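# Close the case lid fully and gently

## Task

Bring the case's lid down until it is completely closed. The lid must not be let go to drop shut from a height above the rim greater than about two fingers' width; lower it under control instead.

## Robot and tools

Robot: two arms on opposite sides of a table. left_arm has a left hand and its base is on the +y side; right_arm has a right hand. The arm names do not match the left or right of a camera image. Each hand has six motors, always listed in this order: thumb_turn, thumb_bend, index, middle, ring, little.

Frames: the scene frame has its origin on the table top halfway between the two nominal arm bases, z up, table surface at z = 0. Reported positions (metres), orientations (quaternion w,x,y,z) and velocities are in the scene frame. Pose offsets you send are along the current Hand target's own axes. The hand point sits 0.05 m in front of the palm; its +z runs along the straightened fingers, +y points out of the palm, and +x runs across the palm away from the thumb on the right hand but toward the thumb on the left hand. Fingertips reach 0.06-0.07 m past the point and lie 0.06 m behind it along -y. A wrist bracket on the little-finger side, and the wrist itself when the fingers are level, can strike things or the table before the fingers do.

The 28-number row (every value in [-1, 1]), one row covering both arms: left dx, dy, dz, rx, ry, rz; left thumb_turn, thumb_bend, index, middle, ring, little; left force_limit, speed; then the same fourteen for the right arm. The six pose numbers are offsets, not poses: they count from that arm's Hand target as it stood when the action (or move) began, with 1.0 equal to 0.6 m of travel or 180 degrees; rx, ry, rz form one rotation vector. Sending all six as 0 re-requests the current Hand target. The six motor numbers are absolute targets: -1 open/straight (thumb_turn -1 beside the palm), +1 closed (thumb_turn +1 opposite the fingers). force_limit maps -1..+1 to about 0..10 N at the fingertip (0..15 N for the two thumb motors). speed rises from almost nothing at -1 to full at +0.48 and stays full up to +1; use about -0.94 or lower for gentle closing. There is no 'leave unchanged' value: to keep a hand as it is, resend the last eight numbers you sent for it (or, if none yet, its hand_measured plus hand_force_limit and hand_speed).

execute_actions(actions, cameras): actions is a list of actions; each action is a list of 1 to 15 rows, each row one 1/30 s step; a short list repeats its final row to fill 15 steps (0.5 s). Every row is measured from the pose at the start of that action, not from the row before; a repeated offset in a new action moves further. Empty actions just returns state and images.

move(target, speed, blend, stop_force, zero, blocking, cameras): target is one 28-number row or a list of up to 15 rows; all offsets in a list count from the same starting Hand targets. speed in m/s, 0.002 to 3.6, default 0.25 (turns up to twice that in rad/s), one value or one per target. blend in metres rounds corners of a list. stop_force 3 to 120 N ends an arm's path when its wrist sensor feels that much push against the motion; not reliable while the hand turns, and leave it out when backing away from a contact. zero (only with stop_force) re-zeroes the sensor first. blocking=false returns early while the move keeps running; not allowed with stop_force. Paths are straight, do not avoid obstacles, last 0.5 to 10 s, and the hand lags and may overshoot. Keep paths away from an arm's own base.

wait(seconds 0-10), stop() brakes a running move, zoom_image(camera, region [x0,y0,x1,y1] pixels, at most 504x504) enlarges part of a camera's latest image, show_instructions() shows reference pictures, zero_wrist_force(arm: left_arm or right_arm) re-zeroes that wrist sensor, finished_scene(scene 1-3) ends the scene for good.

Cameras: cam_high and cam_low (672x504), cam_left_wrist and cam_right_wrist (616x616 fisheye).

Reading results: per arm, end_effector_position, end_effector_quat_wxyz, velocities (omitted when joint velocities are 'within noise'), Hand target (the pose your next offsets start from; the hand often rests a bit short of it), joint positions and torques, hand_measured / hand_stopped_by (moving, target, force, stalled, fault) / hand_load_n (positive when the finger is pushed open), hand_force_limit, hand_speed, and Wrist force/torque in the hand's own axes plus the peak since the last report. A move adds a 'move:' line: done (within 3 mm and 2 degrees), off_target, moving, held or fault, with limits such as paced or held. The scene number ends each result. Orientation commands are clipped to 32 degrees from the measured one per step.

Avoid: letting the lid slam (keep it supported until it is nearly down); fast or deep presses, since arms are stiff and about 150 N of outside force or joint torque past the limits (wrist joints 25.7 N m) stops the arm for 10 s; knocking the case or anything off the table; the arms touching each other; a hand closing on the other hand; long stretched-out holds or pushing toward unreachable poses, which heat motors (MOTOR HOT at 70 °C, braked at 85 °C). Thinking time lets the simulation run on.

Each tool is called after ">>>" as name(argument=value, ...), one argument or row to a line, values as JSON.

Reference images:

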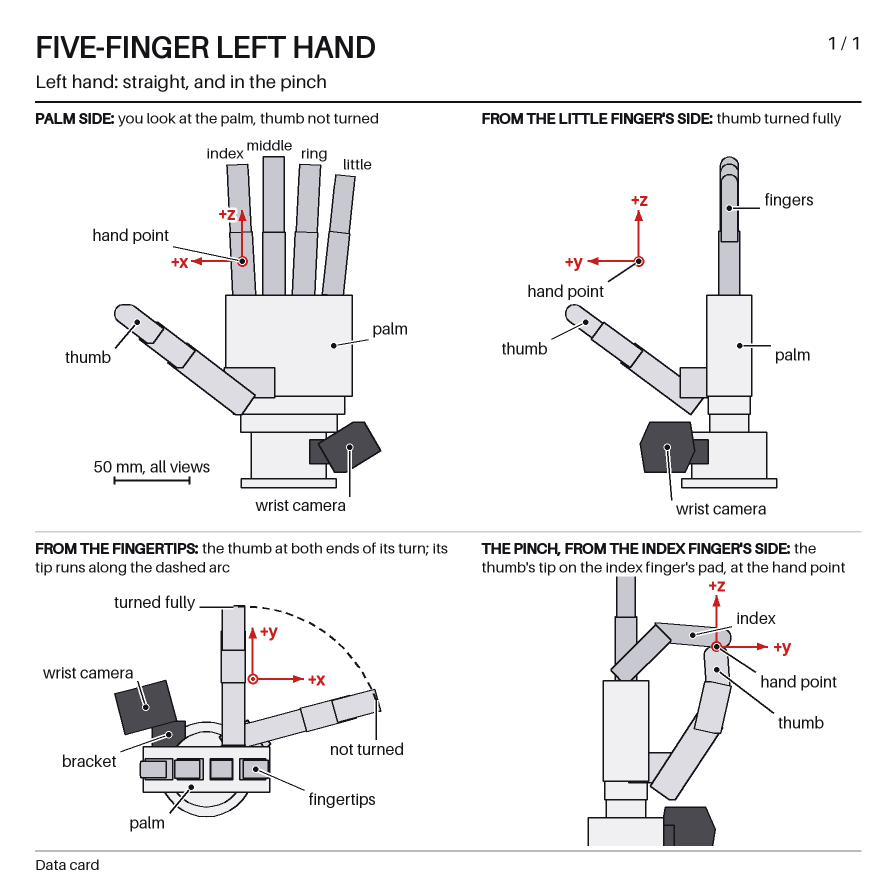

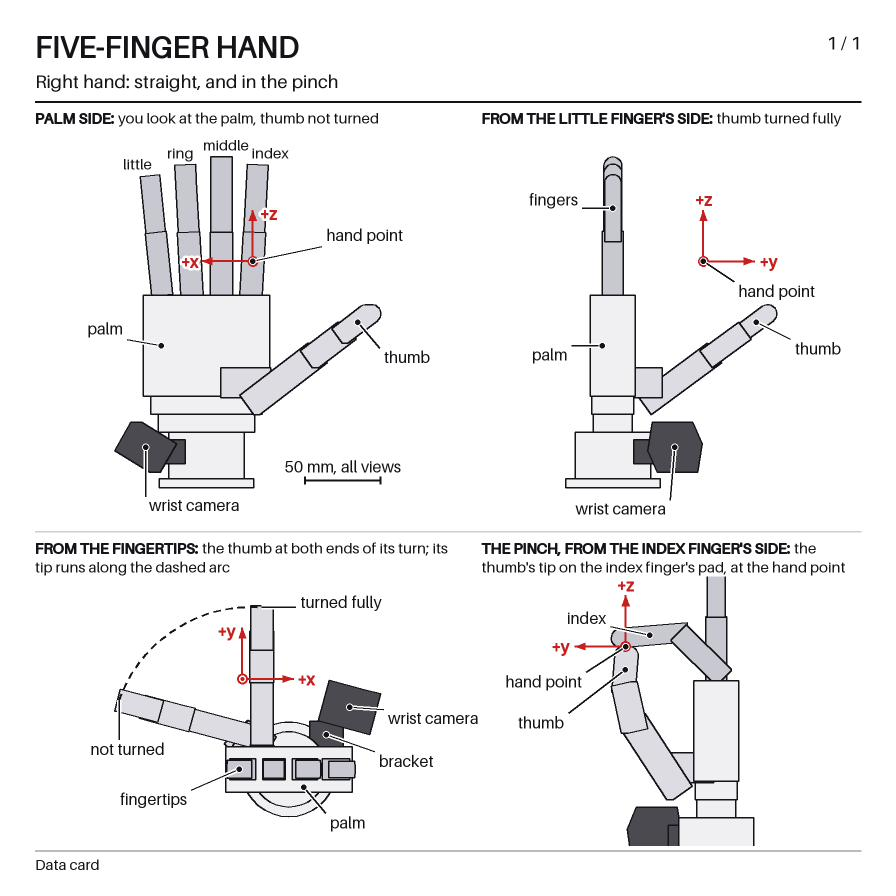

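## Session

>>> execute_actions(
  actions=[],
)

>>> zoom_image(
  camera="cam_high",
  region=[180, 90, 500, 340],
)

Scene clock: 0.00 s.
left_arm: end_effector_position=(+0.7177, +0.3556, +0.2110) hand_measured=(-1.000, -1.000, -1.000, -1.000, -1.000, -1.000) hand_load_n=(+0.0, +0.0, +0.0, +0.0, +0.0, +0.0) hand_stopped_by=(target, target, target, target, target, target) hand_force_limit=0.00 hand_speed=-0.80 end_effector_quat_wxyz=(+0.705, +0.610, +0.353, -0.078) | right_arm: end_effector_position=(+0.3481, +0.1207, +0.2561) hand_measured=(-1.000, -1.000, -1.000, -1.000, -1.000, -1.000) hand_load_n=(+0.0, +0.0, +0.0, +0.0, +0.0, +0.0) hand_stopped_by=(target, target, target, target, target, target) hand_force_limit=0.00 hand_speed=-0.80 end_effector_quat_wxyz=(+0.653, -0.480, +0.553, -0.196)
Joint positions: left_arm=[5.037 -2.506 -1.66 1.075 0.117 2.455] | right_arm=[-0.634 -1.171 1.554 -0.298 2.13 -2.533]
Joint velocities: within noise
Joint torques (N m): no reading
Motor temperatures (°C): left_arm=[27 25 25 41 33 29] | right_arm=[23 28 30 39 32 28]
Wrist force (N): no reading
Wrist torque (N m): no reading
Wrist force, peak (N): no reading
Hand target: left_arm +0.7177, +0.3556, +0.2110; +0.705, +0.610, +0.353, -0.078 | right_arm +0.3481, +0.1207, +0.2561; +0.653, -0.480, +0.553, -0.196

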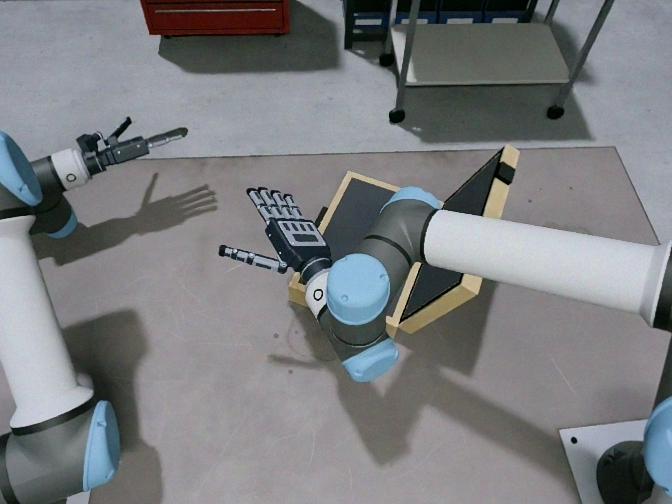

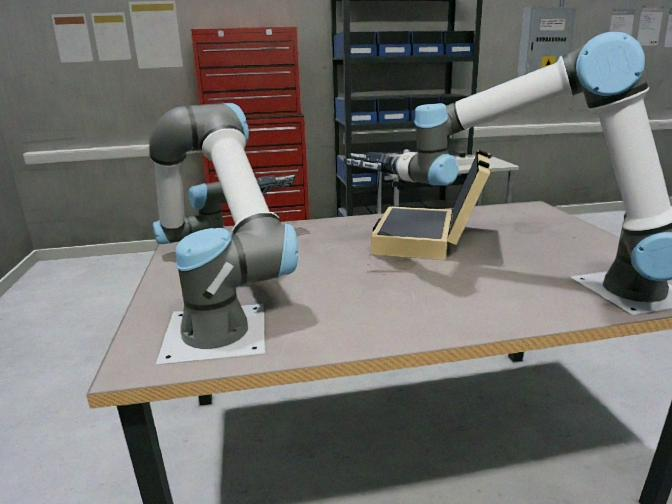

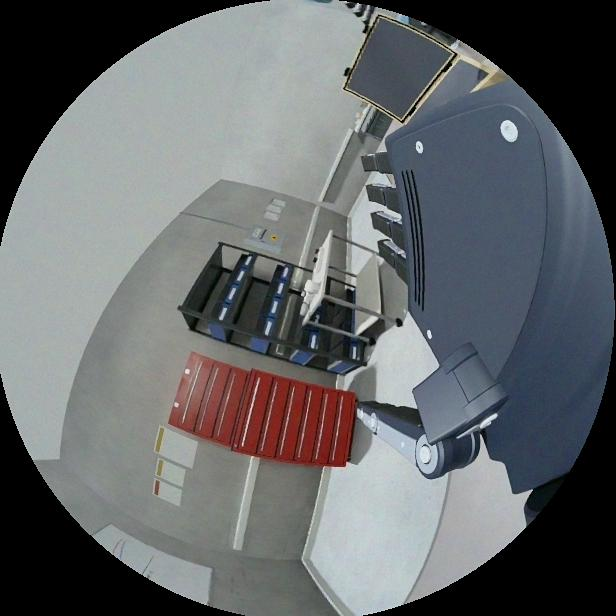

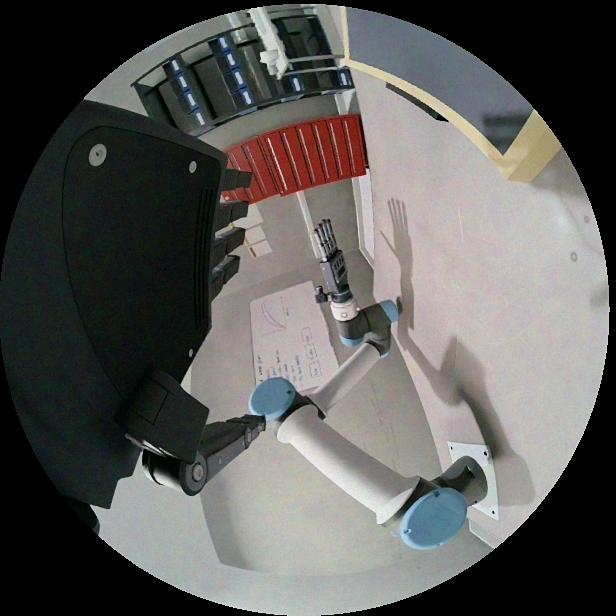

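Scaled by 1.575 from the camera's 672x504 image, which has a finer 960x720 frame.

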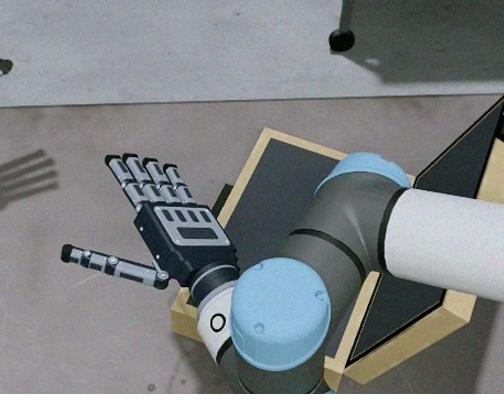

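>>> zoom_image(
  camera="cam_high",
  region=[380, 130, 540, 350],
)

Scaled by 2.291 from the camera's 672x504 image, which has a finer 960x720 frame.

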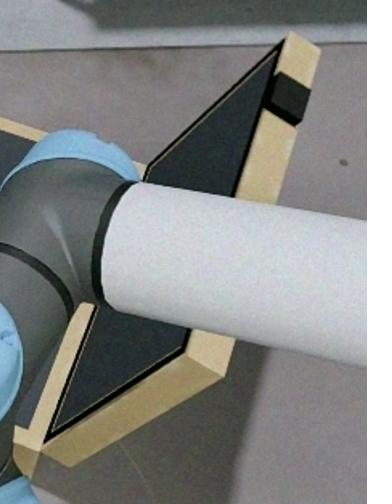

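>>> zoom_image(
  camera="cam_high",
  region=[270, 150, 430, 350],
)

>>> zoom_image(
  camera="cam_low",
  region=[340, 130, 520, 290],
)

Scaled by 2.520 from the camera's 672x504 image, which has a finer 960x720 frame.

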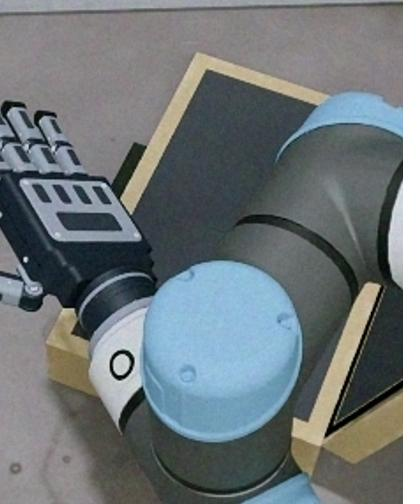

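Scaled by 2.800 from the camera's 672x504 image, which has a finer 960x720 frame.

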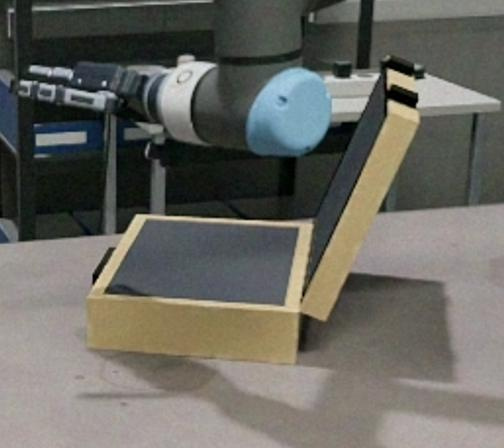

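>>> move(
  target=[
    [-0.34,0.0568,0.143,0.3127,-0.1649,0.2825,-1,-1,-0.45,-0.45,-0.45,-0.45,0,-0.3,0.098,-0.3372,-0.1138,-0.2767,-0.1562,-0.2657,-1,-1,-1,-1,-1,-1,0,-0.8],
  ],
  speed=0.3,
  cameras=["cam_high","cam_low"],
)

Scene clock: 313.70 s.
left_arm: end_effector_position=(+0.6201, +0.2199, +0.3600) hand_measured=(-1.000, -1.000, -0.450, -0.450, -0.450, -0.450) hand_load_n=(+0.0, +0.0, +0.5, +0.0, +0.0, +0.0) hand_stopped_by=(target, target, target, target, target, target) hand_force_limit=0.00 hand_speed=-0.30 end_effector_quat_wxyz=(+0.375, +0.905, -0.184, -0.077) | right_arm: end_effector_position=(+0.3598, -0.0471, +0.4001) hand_measured=(-1.000, -1.000, -1.000, -1.000, -1.000, -1.000) hand_load_n=(-0.5, +0.0, +0.0, +0.0, +0.0, +0.0) hand_stopped_by=(target, target, target, target, target, target) hand_force_limit=0.00 hand_speed=-0.80 end_effector_quat_wxyz=(+0.375, -0.905, +0.184, -0.076)
Joint positions: left_arm=[4.796 -2.653 -0.251 0.917 -0.884 2.179] | right_arm=[-1.107 -1.052 0.659 1.294 1.123 -3.643]
Joint velocities: within noise
Joint torques (N m): left_arm=[10.06 60.97 19.85 -2.13 2.37 -2.77] | right_arm=[4.2 -40.23 -28.64 2.91 -1.14 -2.06]
Motor temperatures (°C): left_arm=[25 25 24 40 33 29] | right_arm=[22 28 29 38 31 28]
Wrist force (N): left_arm=[0.7 -0.9 -1.7] | right_arm=[0.4 -0.6 0.2]
Wrist torque (N m): left_arm=[-0.06 -0.21 0.07] | right_arm=[-0.03 0.01 0.07]
Wrist force, peak (N): left_arm=[0.8 -1.3 -1.8] | right_arm=[0.4 -1.4 0.2]
Hand target: left_arm +0.6201, +0.2199, +0.3601; +0.375, +0.905, -0.184, -0.077 | right_arm +0.3598, -0.0471, +0.4002; -0.375, +0.905, -0.184, +0.076
Off the commanded pose: left_arm 0.000 m, 0 deg | right_arm 0.000 m, 0 deg.
move: done
Images, in order (width x height): cam_high 672x504, cam_low 672x504.

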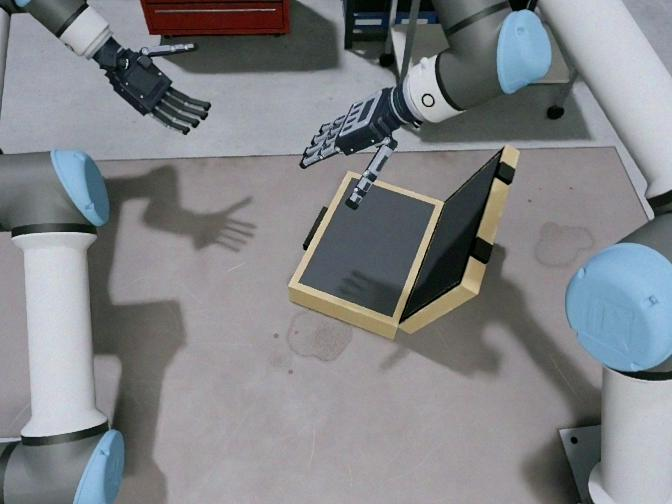

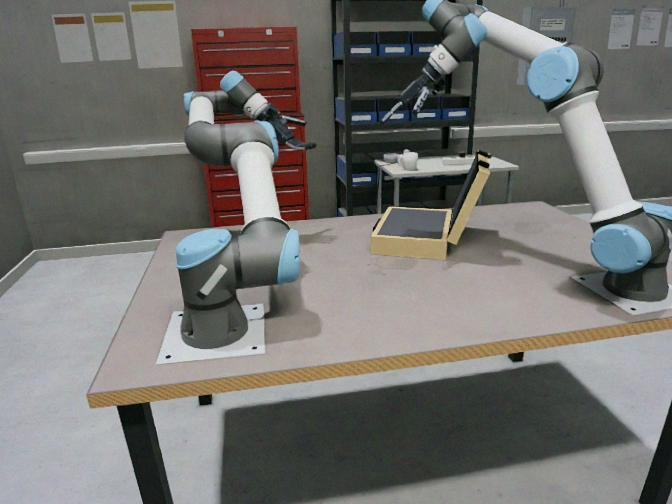

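>>> move(
  target=[
    [-0.005,0.1833,0.2305,0,0,0,-1,-1,-0.45,-0.45,-0.45,-0.45,0,-0.3,0.1967,0.4632,-0.3925,0,0,0,-1,-1,-1,-1,-1,-1,0,-0.8],
    [-0.005,0.2479,0.4487,0,0,0,-1,-1,-0.45,-0.45,-0.45,-0.45,0,-0.3,0.1967,0.6136,-0.2422,0,0,0,-1,-1,-1,-1,-1,-1,0,-0.8],
  ],
  speed=[0.3,0.2],
  blend=[0.02,0],
  cameras=["cam_high","cam_low"],
)

>>> zoom_image(
  camera="cam_high",
  region=[270, 100, 550, 360],
)

Scene clock: 365.70 s.
left_arm: end_effector_position=(+0.5021, -0.0510, +0.2750) hand_measured=(-1.000, -1.000, -0.450, -0.450, -0.450, -0.450) hand_load_n=(-0.5, +0.0, +0.0, +0.0, +0.0, +0.5) hand_stopped_by=(target, target, target, target, target, target) hand_force_limit=0.00 hand_speed=-0.30 end_effector_quat_wxyz=(+0.375, +0.905, -0.184, -0.077) | right_arm: end_effector_position=(+0.3270, -0.4274, +0.2425) hand_measured=(-1.000, -1.000, -1.000, -1.000, -1.000, -1.000) hand_load_n=(-0.5, +0.0, +0.0, +0.0, +0.0, +0.0) hand_stopped_by=(target, target, target, target, target, target) hand_force_limit=0.00 hand_speed=-0.80 end_effector_quat_wxyz=(+0.375, -0.905, +0.184, -0.076) end_effector_velocity=(+0.001, +0.000, -0.001) end_effector_angular_velocity=(-0.002, -0.004, +0.000)
Joint positions: left_arm=[4.357 -2.573 -0.528 1.51 -0.785 1.598] | right_arm=[-2.093 -1.484 1.825 1.304 0.788 -4.818]
Joint velocities: left_arm=[within noise] | right_arm=[0 0 0 -0.005 0 0]
Joint torques (N m): left_arm=[-5.55 61.27 11.27 -0.88 -1.43 -1.63] | right_arm=[7.27 -29.48 -7.59 0.69 -1.91 1.21]
Motor temperatures (°C): left_arm=[25 25 24 40 33 29] | right_arm=[22 28 29 38 31 28]
Wrist force (N): left_arm=[0.9 -0.9 -1.6] | right_arm=[0.3 -0.6 0.1]
Wrist torque (N m): left_arm=[-0.07 -0.24 0.10] | right_arm=[-0.06 0.01 0.04]
Wrist force, peak (N): left_arm=[0.7 -1.8 -2.8] | right_arm=[-0.2 -2.2 1.4]
Hand target: left_arm +0.5020, -0.0511, +0.2750; +0.375, +0.905, -0.184, -0.077 | right_arm +0.3270, -0.4274, +0.2424; -0.375, +0.905, -0.184, +0.076
Off the commanded pose: left_arm 0.000 m, 0 deg | right_arm 0.000 m, 0 deg.
move: done
Images, in order (width x height): cam_high 672x504, cam_low 672x504.

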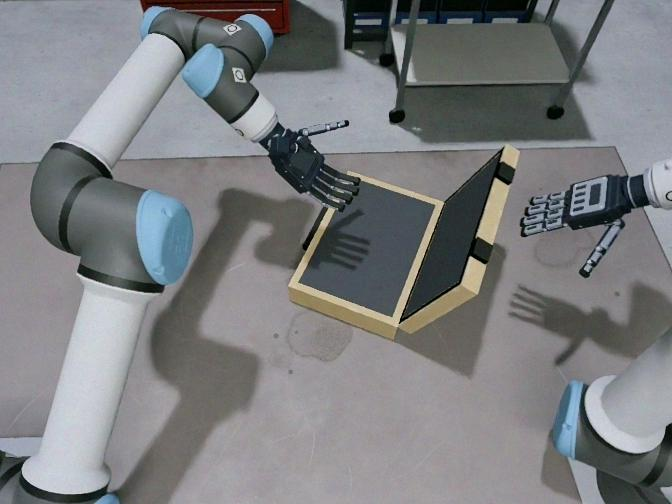

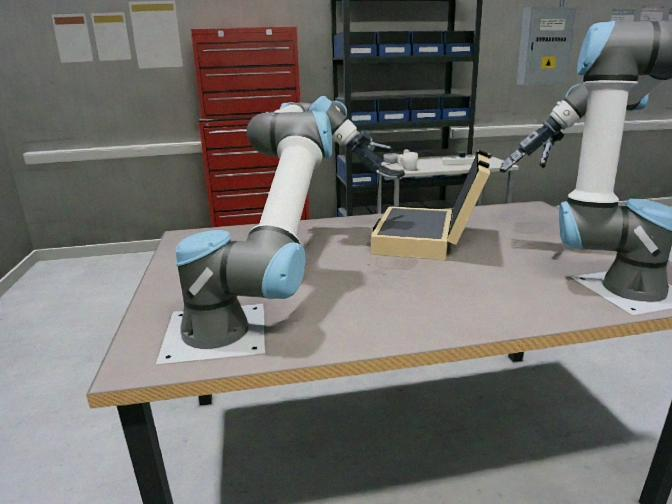

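Scaled by 1.800 from the camera's 672x504 image, which has a finer 960x720 frame.

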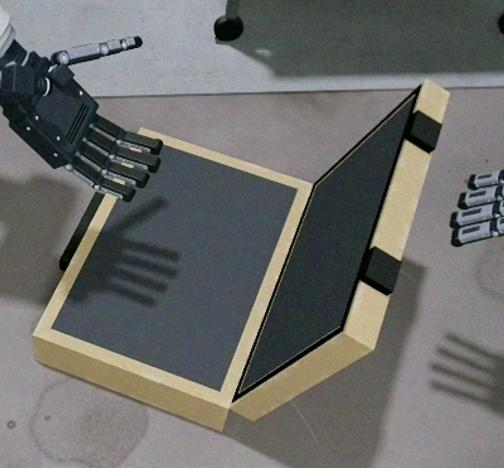

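>>> move(
  target=[
    [0,0,0,0,0,0,-1,-1,-0.45,-0.45,-0.45,-0.45,0,-0.3,0,-0.0748,0.0748,0,0,0,-1,-1,-1,-1,-1,-1,0,-0.8],
    [0,0,0,0,0,0,-1,-1,-0.45,-0.45,-0.45,-0.45,0,-0.3,0,-0.1364,0.1016,0,0,0,-1,-1,-1,-1,-1,-1,0,-0.8],
    [0,0,0,0,0,0,-1,-1,-0.45,-0.45,-0.45,-0.45,0,-0.3,0,-0.1871,0.1372,0,0,0,-1,-1,-1,-1,-1,-1,0,-0.8],
    [0,0,0,0,0,0,-1,-1,-0.45,-0.45,-0.45,-0.45,0,-0.3,0,-0.2229,0.1727,0,0,0,-1,-1,-1,-1,-1,-1,0,-0.8],
    [0,0,0,0,0,0,-1,-1,-0.45,-0.45,-0.45,-0.45,0,-0.3,0,-0.2556,0.2184,0,0,0,-1,-1,-1,-1,-1,-1,0,-0.8],
    [0,0,0,0,0,0,-1,-1,-0.45,-0.45,-0.45,-0.45,0,-0.3,0,-0.2779,0.2637,0,0,0,-1,-1,-1,-1,-1,-1,0,-0.8],
  ],
  speed=[0.12,0.1,0.1,0.1,0.07,0.06],
  blend=[0.01,0.01,0.01,0.01,0.01,0],
  cameras=["cam_high","cam_low"],
)

>>> zoom_image(
  camera="cam_high",
  region=[270, 100, 550, 360],
)

Scene clock: 409.60 s.
left_arm: end_effector_position=(+0.5020, -0.0511, +0.2750) hand_measured=(-1.000, -1.000, -0.450, -0.450, -0.450, -0.450) hand_load_n=(+0.0, +0.0, +0.0, +1.0, +0.0, +0.0) hand_stopped_by=(target, target, target, target, target, target) hand_force_limit=0.00 hand_speed=-0.30 end_effector_quat_wxyz=(+0.375, +0.905, -0.184, -0.077) | right_arm: end_effector_position=(+0.4167, -0.2158, +0.2486) hand_measured=(-1.000, -1.000, -1.000, -1.000, -1.000, -1.000) hand_load_n=(+0.0, +0.0, +0.0, +0.0, +0.0, +0.0) hand_stopped_by=(target, target, target, target, target, target) hand_force_limit=0.00 hand_speed=-0.80 end_effector_quat_wxyz=(+0.375, -0.905, +0.184, -0.076) end_effector_velocity=(-0.001, -0.001, +0.001) end_effector_angular_velocity=(+0.002, +0.002, +0.002)
Joint positions: left_arm=[4.357 -2.573 -0.528 1.51 -0.785 1.597] | right_arm=[-1.488 -1.224 1.35 0.976 0.914 -4.02]
Joint velocities: left_arm=[within noise] | right_arm=[-0.003 -0.003 0.004 0.003 -0.004 -0.005]
Joint torques (N m): left_arm=[-9.57 63.02 12.89 -3.6 3.72 -1.73] | right_arm=[-8.11 -45.61 -7.43 3.54 -2.51 -2.15]
Motor temperatures (°C): left_arm=[25 26 24 40 33 29] | right_arm=[22 28 29 38 31 28]
Wrist force (N): left_arm=[0.7 -2.0 -2.0] | right_arm=[-0.2 -0.8 -0.5]
Wrist torque (N m): left_arm=[-0.02 -0.22 0.11] | right_arm=[-0.03 0.06 0.06]
Wrist force, peak (N): left_arm=[1.0 -3.8 -2.6] | right_arm=[0.0 0.8 -1.7]
Hand target: left_arm +0.5020, -0.0511, +0.2750; +0.375, +0.905, -0.184, -0.077 | right_arm +0.4166, -0.2158, +0.2486; -0.375, +0.905, -0.184, +0.076
Off the commanded pose: left_arm 0.000 m, 0 deg | right_arm 0.000 m, 0 deg.
move: done
Images, in order (width x height): cam_high 672x504, cam_low 672x504.

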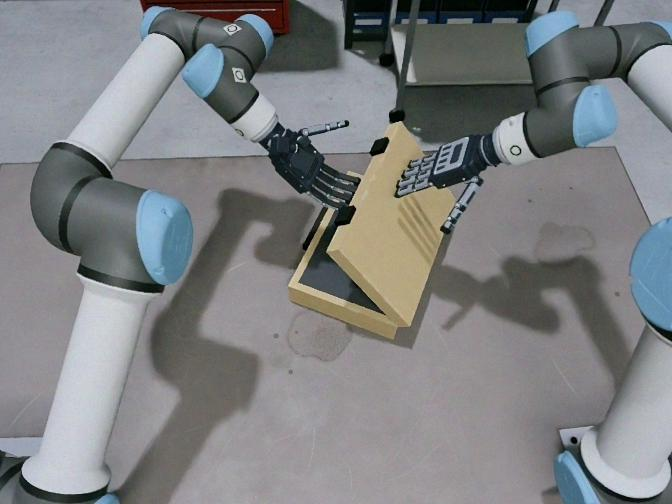

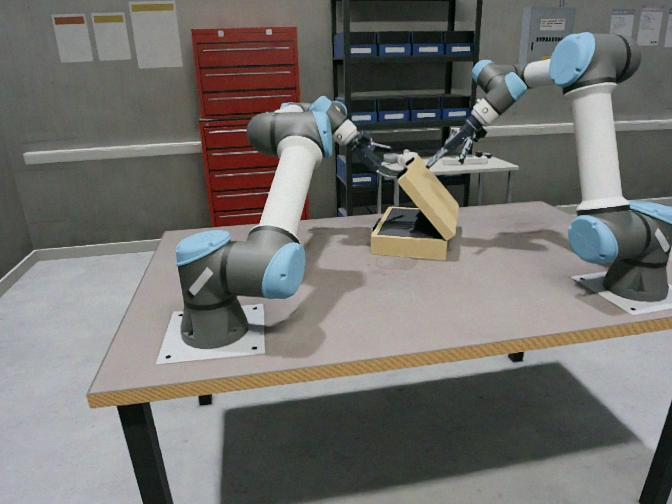

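Scaled by 1.800 from the camera's 672x504 image, which has a finer 960x720 frame.

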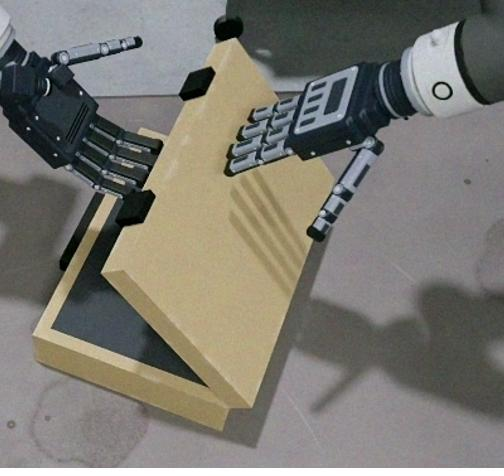

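>>> move(
  target=[
    [0.01,-0.0713,0.0008,0,0,0,-1,-1,-0.45,-0.45,-0.45,-0.45,0,-0.3,0,0,0,0,0,0,-1,-1,-1,-1,-1,-1,0,-0.8],
    [0.02,-0.1296,0.013,0,0,0,-1,-1,-0.45,-0.45,-0.45,-0.45,0,-0.3,0,0,0,0,0,0,-1,-1,-1,-1,-1,-1,0,-0.8],
    [0.02,-0.211,0.0494,0,0,0,-1,-1,-0.45,-0.45,-0.45,-0.45,0,-0.3,0,0,0,0,0,0,-1,-1,-1,-1,-1,-1,0,-0.8],
    [0.02,-0.2544,0.0812,0,0,0,-1,-1,-0.45,-0.45,-0.45,-0.45,0,-0.3,0,0,0,0,0,0,-1,-1,-1,-1,-1,-1,0,-0.8],
    [0.02,-0.3722,-0.0366,0,0,0,-1,-1,-0.45,-0.45,-0.45,-0.45,0,-0.3,0,0,0,0,0,0,-1,-1,-1,-1,-1,-1,0,-0.8],
  ],
  speed=[0.1,0.1,0.1,0.08,0.12],
  blend=[0.01,0.01,0.01,0,0],
  cameras=["cam_high","cam_low"],
)

>>> zoom_image(
  camera="cam_high",
  region=[270, 100, 550, 360],
)

>>> zoom_image(
  camera="cam_low",
  region=[340, 130, 520, 290],
)

Scene clock: 445.53 s.
left_arm: end_effector_position=(+0.5805, +0.1040, +0.1325) hand_measured=(-1.000, -1.000, -0.450, -0.450, -0.450, -0.450) hand_load_n=(+0.0, +0.0, +0.0, +0.0, +0.0, +0.0) hand_stopped_by=(target, target, target, target, target, target) hand_force_limit=0.00 hand_speed=-0.30 end_effector_quat_wxyz=(+0.375, +0.905, -0.184, -0.077) | right_arm: end_effector_position=(+0.4166, -0.2158, +0.2486) hand_measured=(-1.000, -1.000, -1.000, -1.000, -1.000, -1.000) hand_load_n=(+0.0, +0.0, +0.0, +0.0, +0.0, +0.0) hand_stopped_by=(target, target, target, target, target, target) hand_force_limit=0.00 hand_speed=-0.80 end_effector_quat_wxyz=(+0.375, -0.905, +0.184, -0.076)
Joint positions: left_arm=[4.618 -2.656 -0.797 1.612 -0.824 1.957] | right_arm=[-1.488 -1.224 1.35 0.976 0.914 -4.02]
Joint velocities: within noise
Joint torques (N m): left_arm=[-1.25 64.87 14.72 -2.3 3.17 -0.86] | right_arm=[2.92 -46.66 -11.39 3.32 -2.44 -0.42]
Motor temperatures (°C): left_arm=[25 26 24 39 33 29] | right_arm=[22 28 29 38 31 28]
Wrist force (N): left_arm=[0.9 -1.3 -1.4] | right_arm=[-0.1 -0.8 -0.3]
Wrist torque (N m): left_arm=[-0.12 -0.26 0.10] | right_arm=[-0.05 0.04 0.06]
Wrist force, peak (N): left_arm=[1.1 -3.4 -2.0] | right_arm=[0.1 -1.1 -0.2]
Hand target: left_arm +0.5805, +0.1040, +0.1325; +0.375, +0.905, -0.184, -0.077 | right_arm +0.4166, -0.2158, +0.2486; -0.375, +0.905, -0.184, +0.076
Off the commanded pose: left_arm 0.000 m, 0 deg | right_arm 0.000 m, 0 deg.
move: done
Images, in order (width x height): cam_high 672x504, cam_low 672x504.

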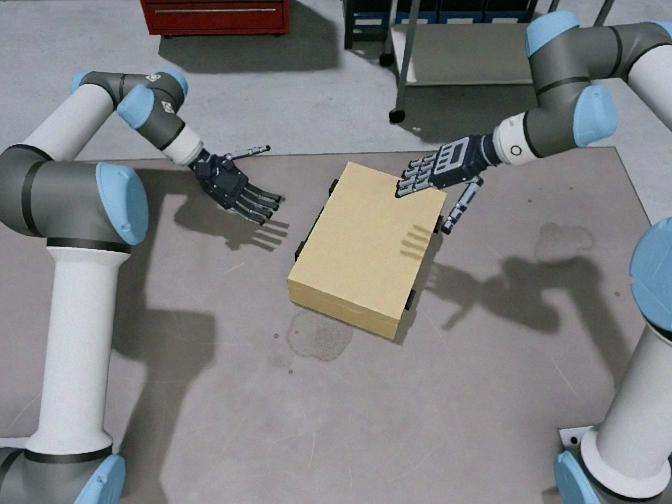

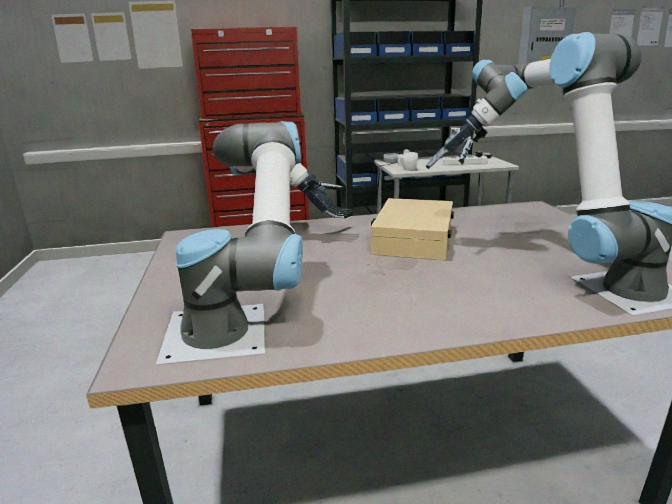

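Scaled by 1.800 from the camera's 672x504 image, which has a finer 960x720 frame.

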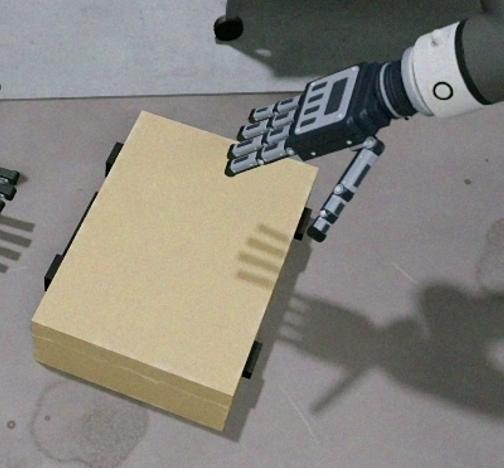

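Scaled by 2.800 from the camera's 672x504 image, which has a finer 960x720 frame.

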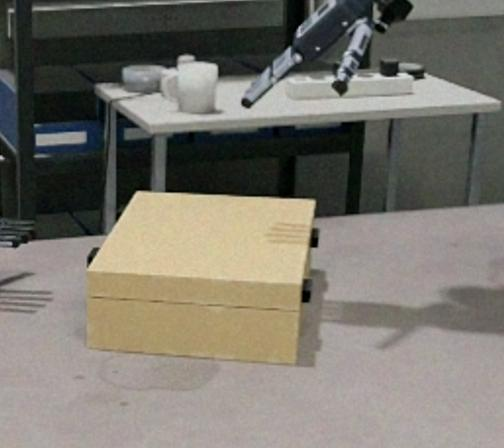

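Lid is flush shut.

>>> finished_scene(
  scene=2,
)

The scene is finished: the task was done.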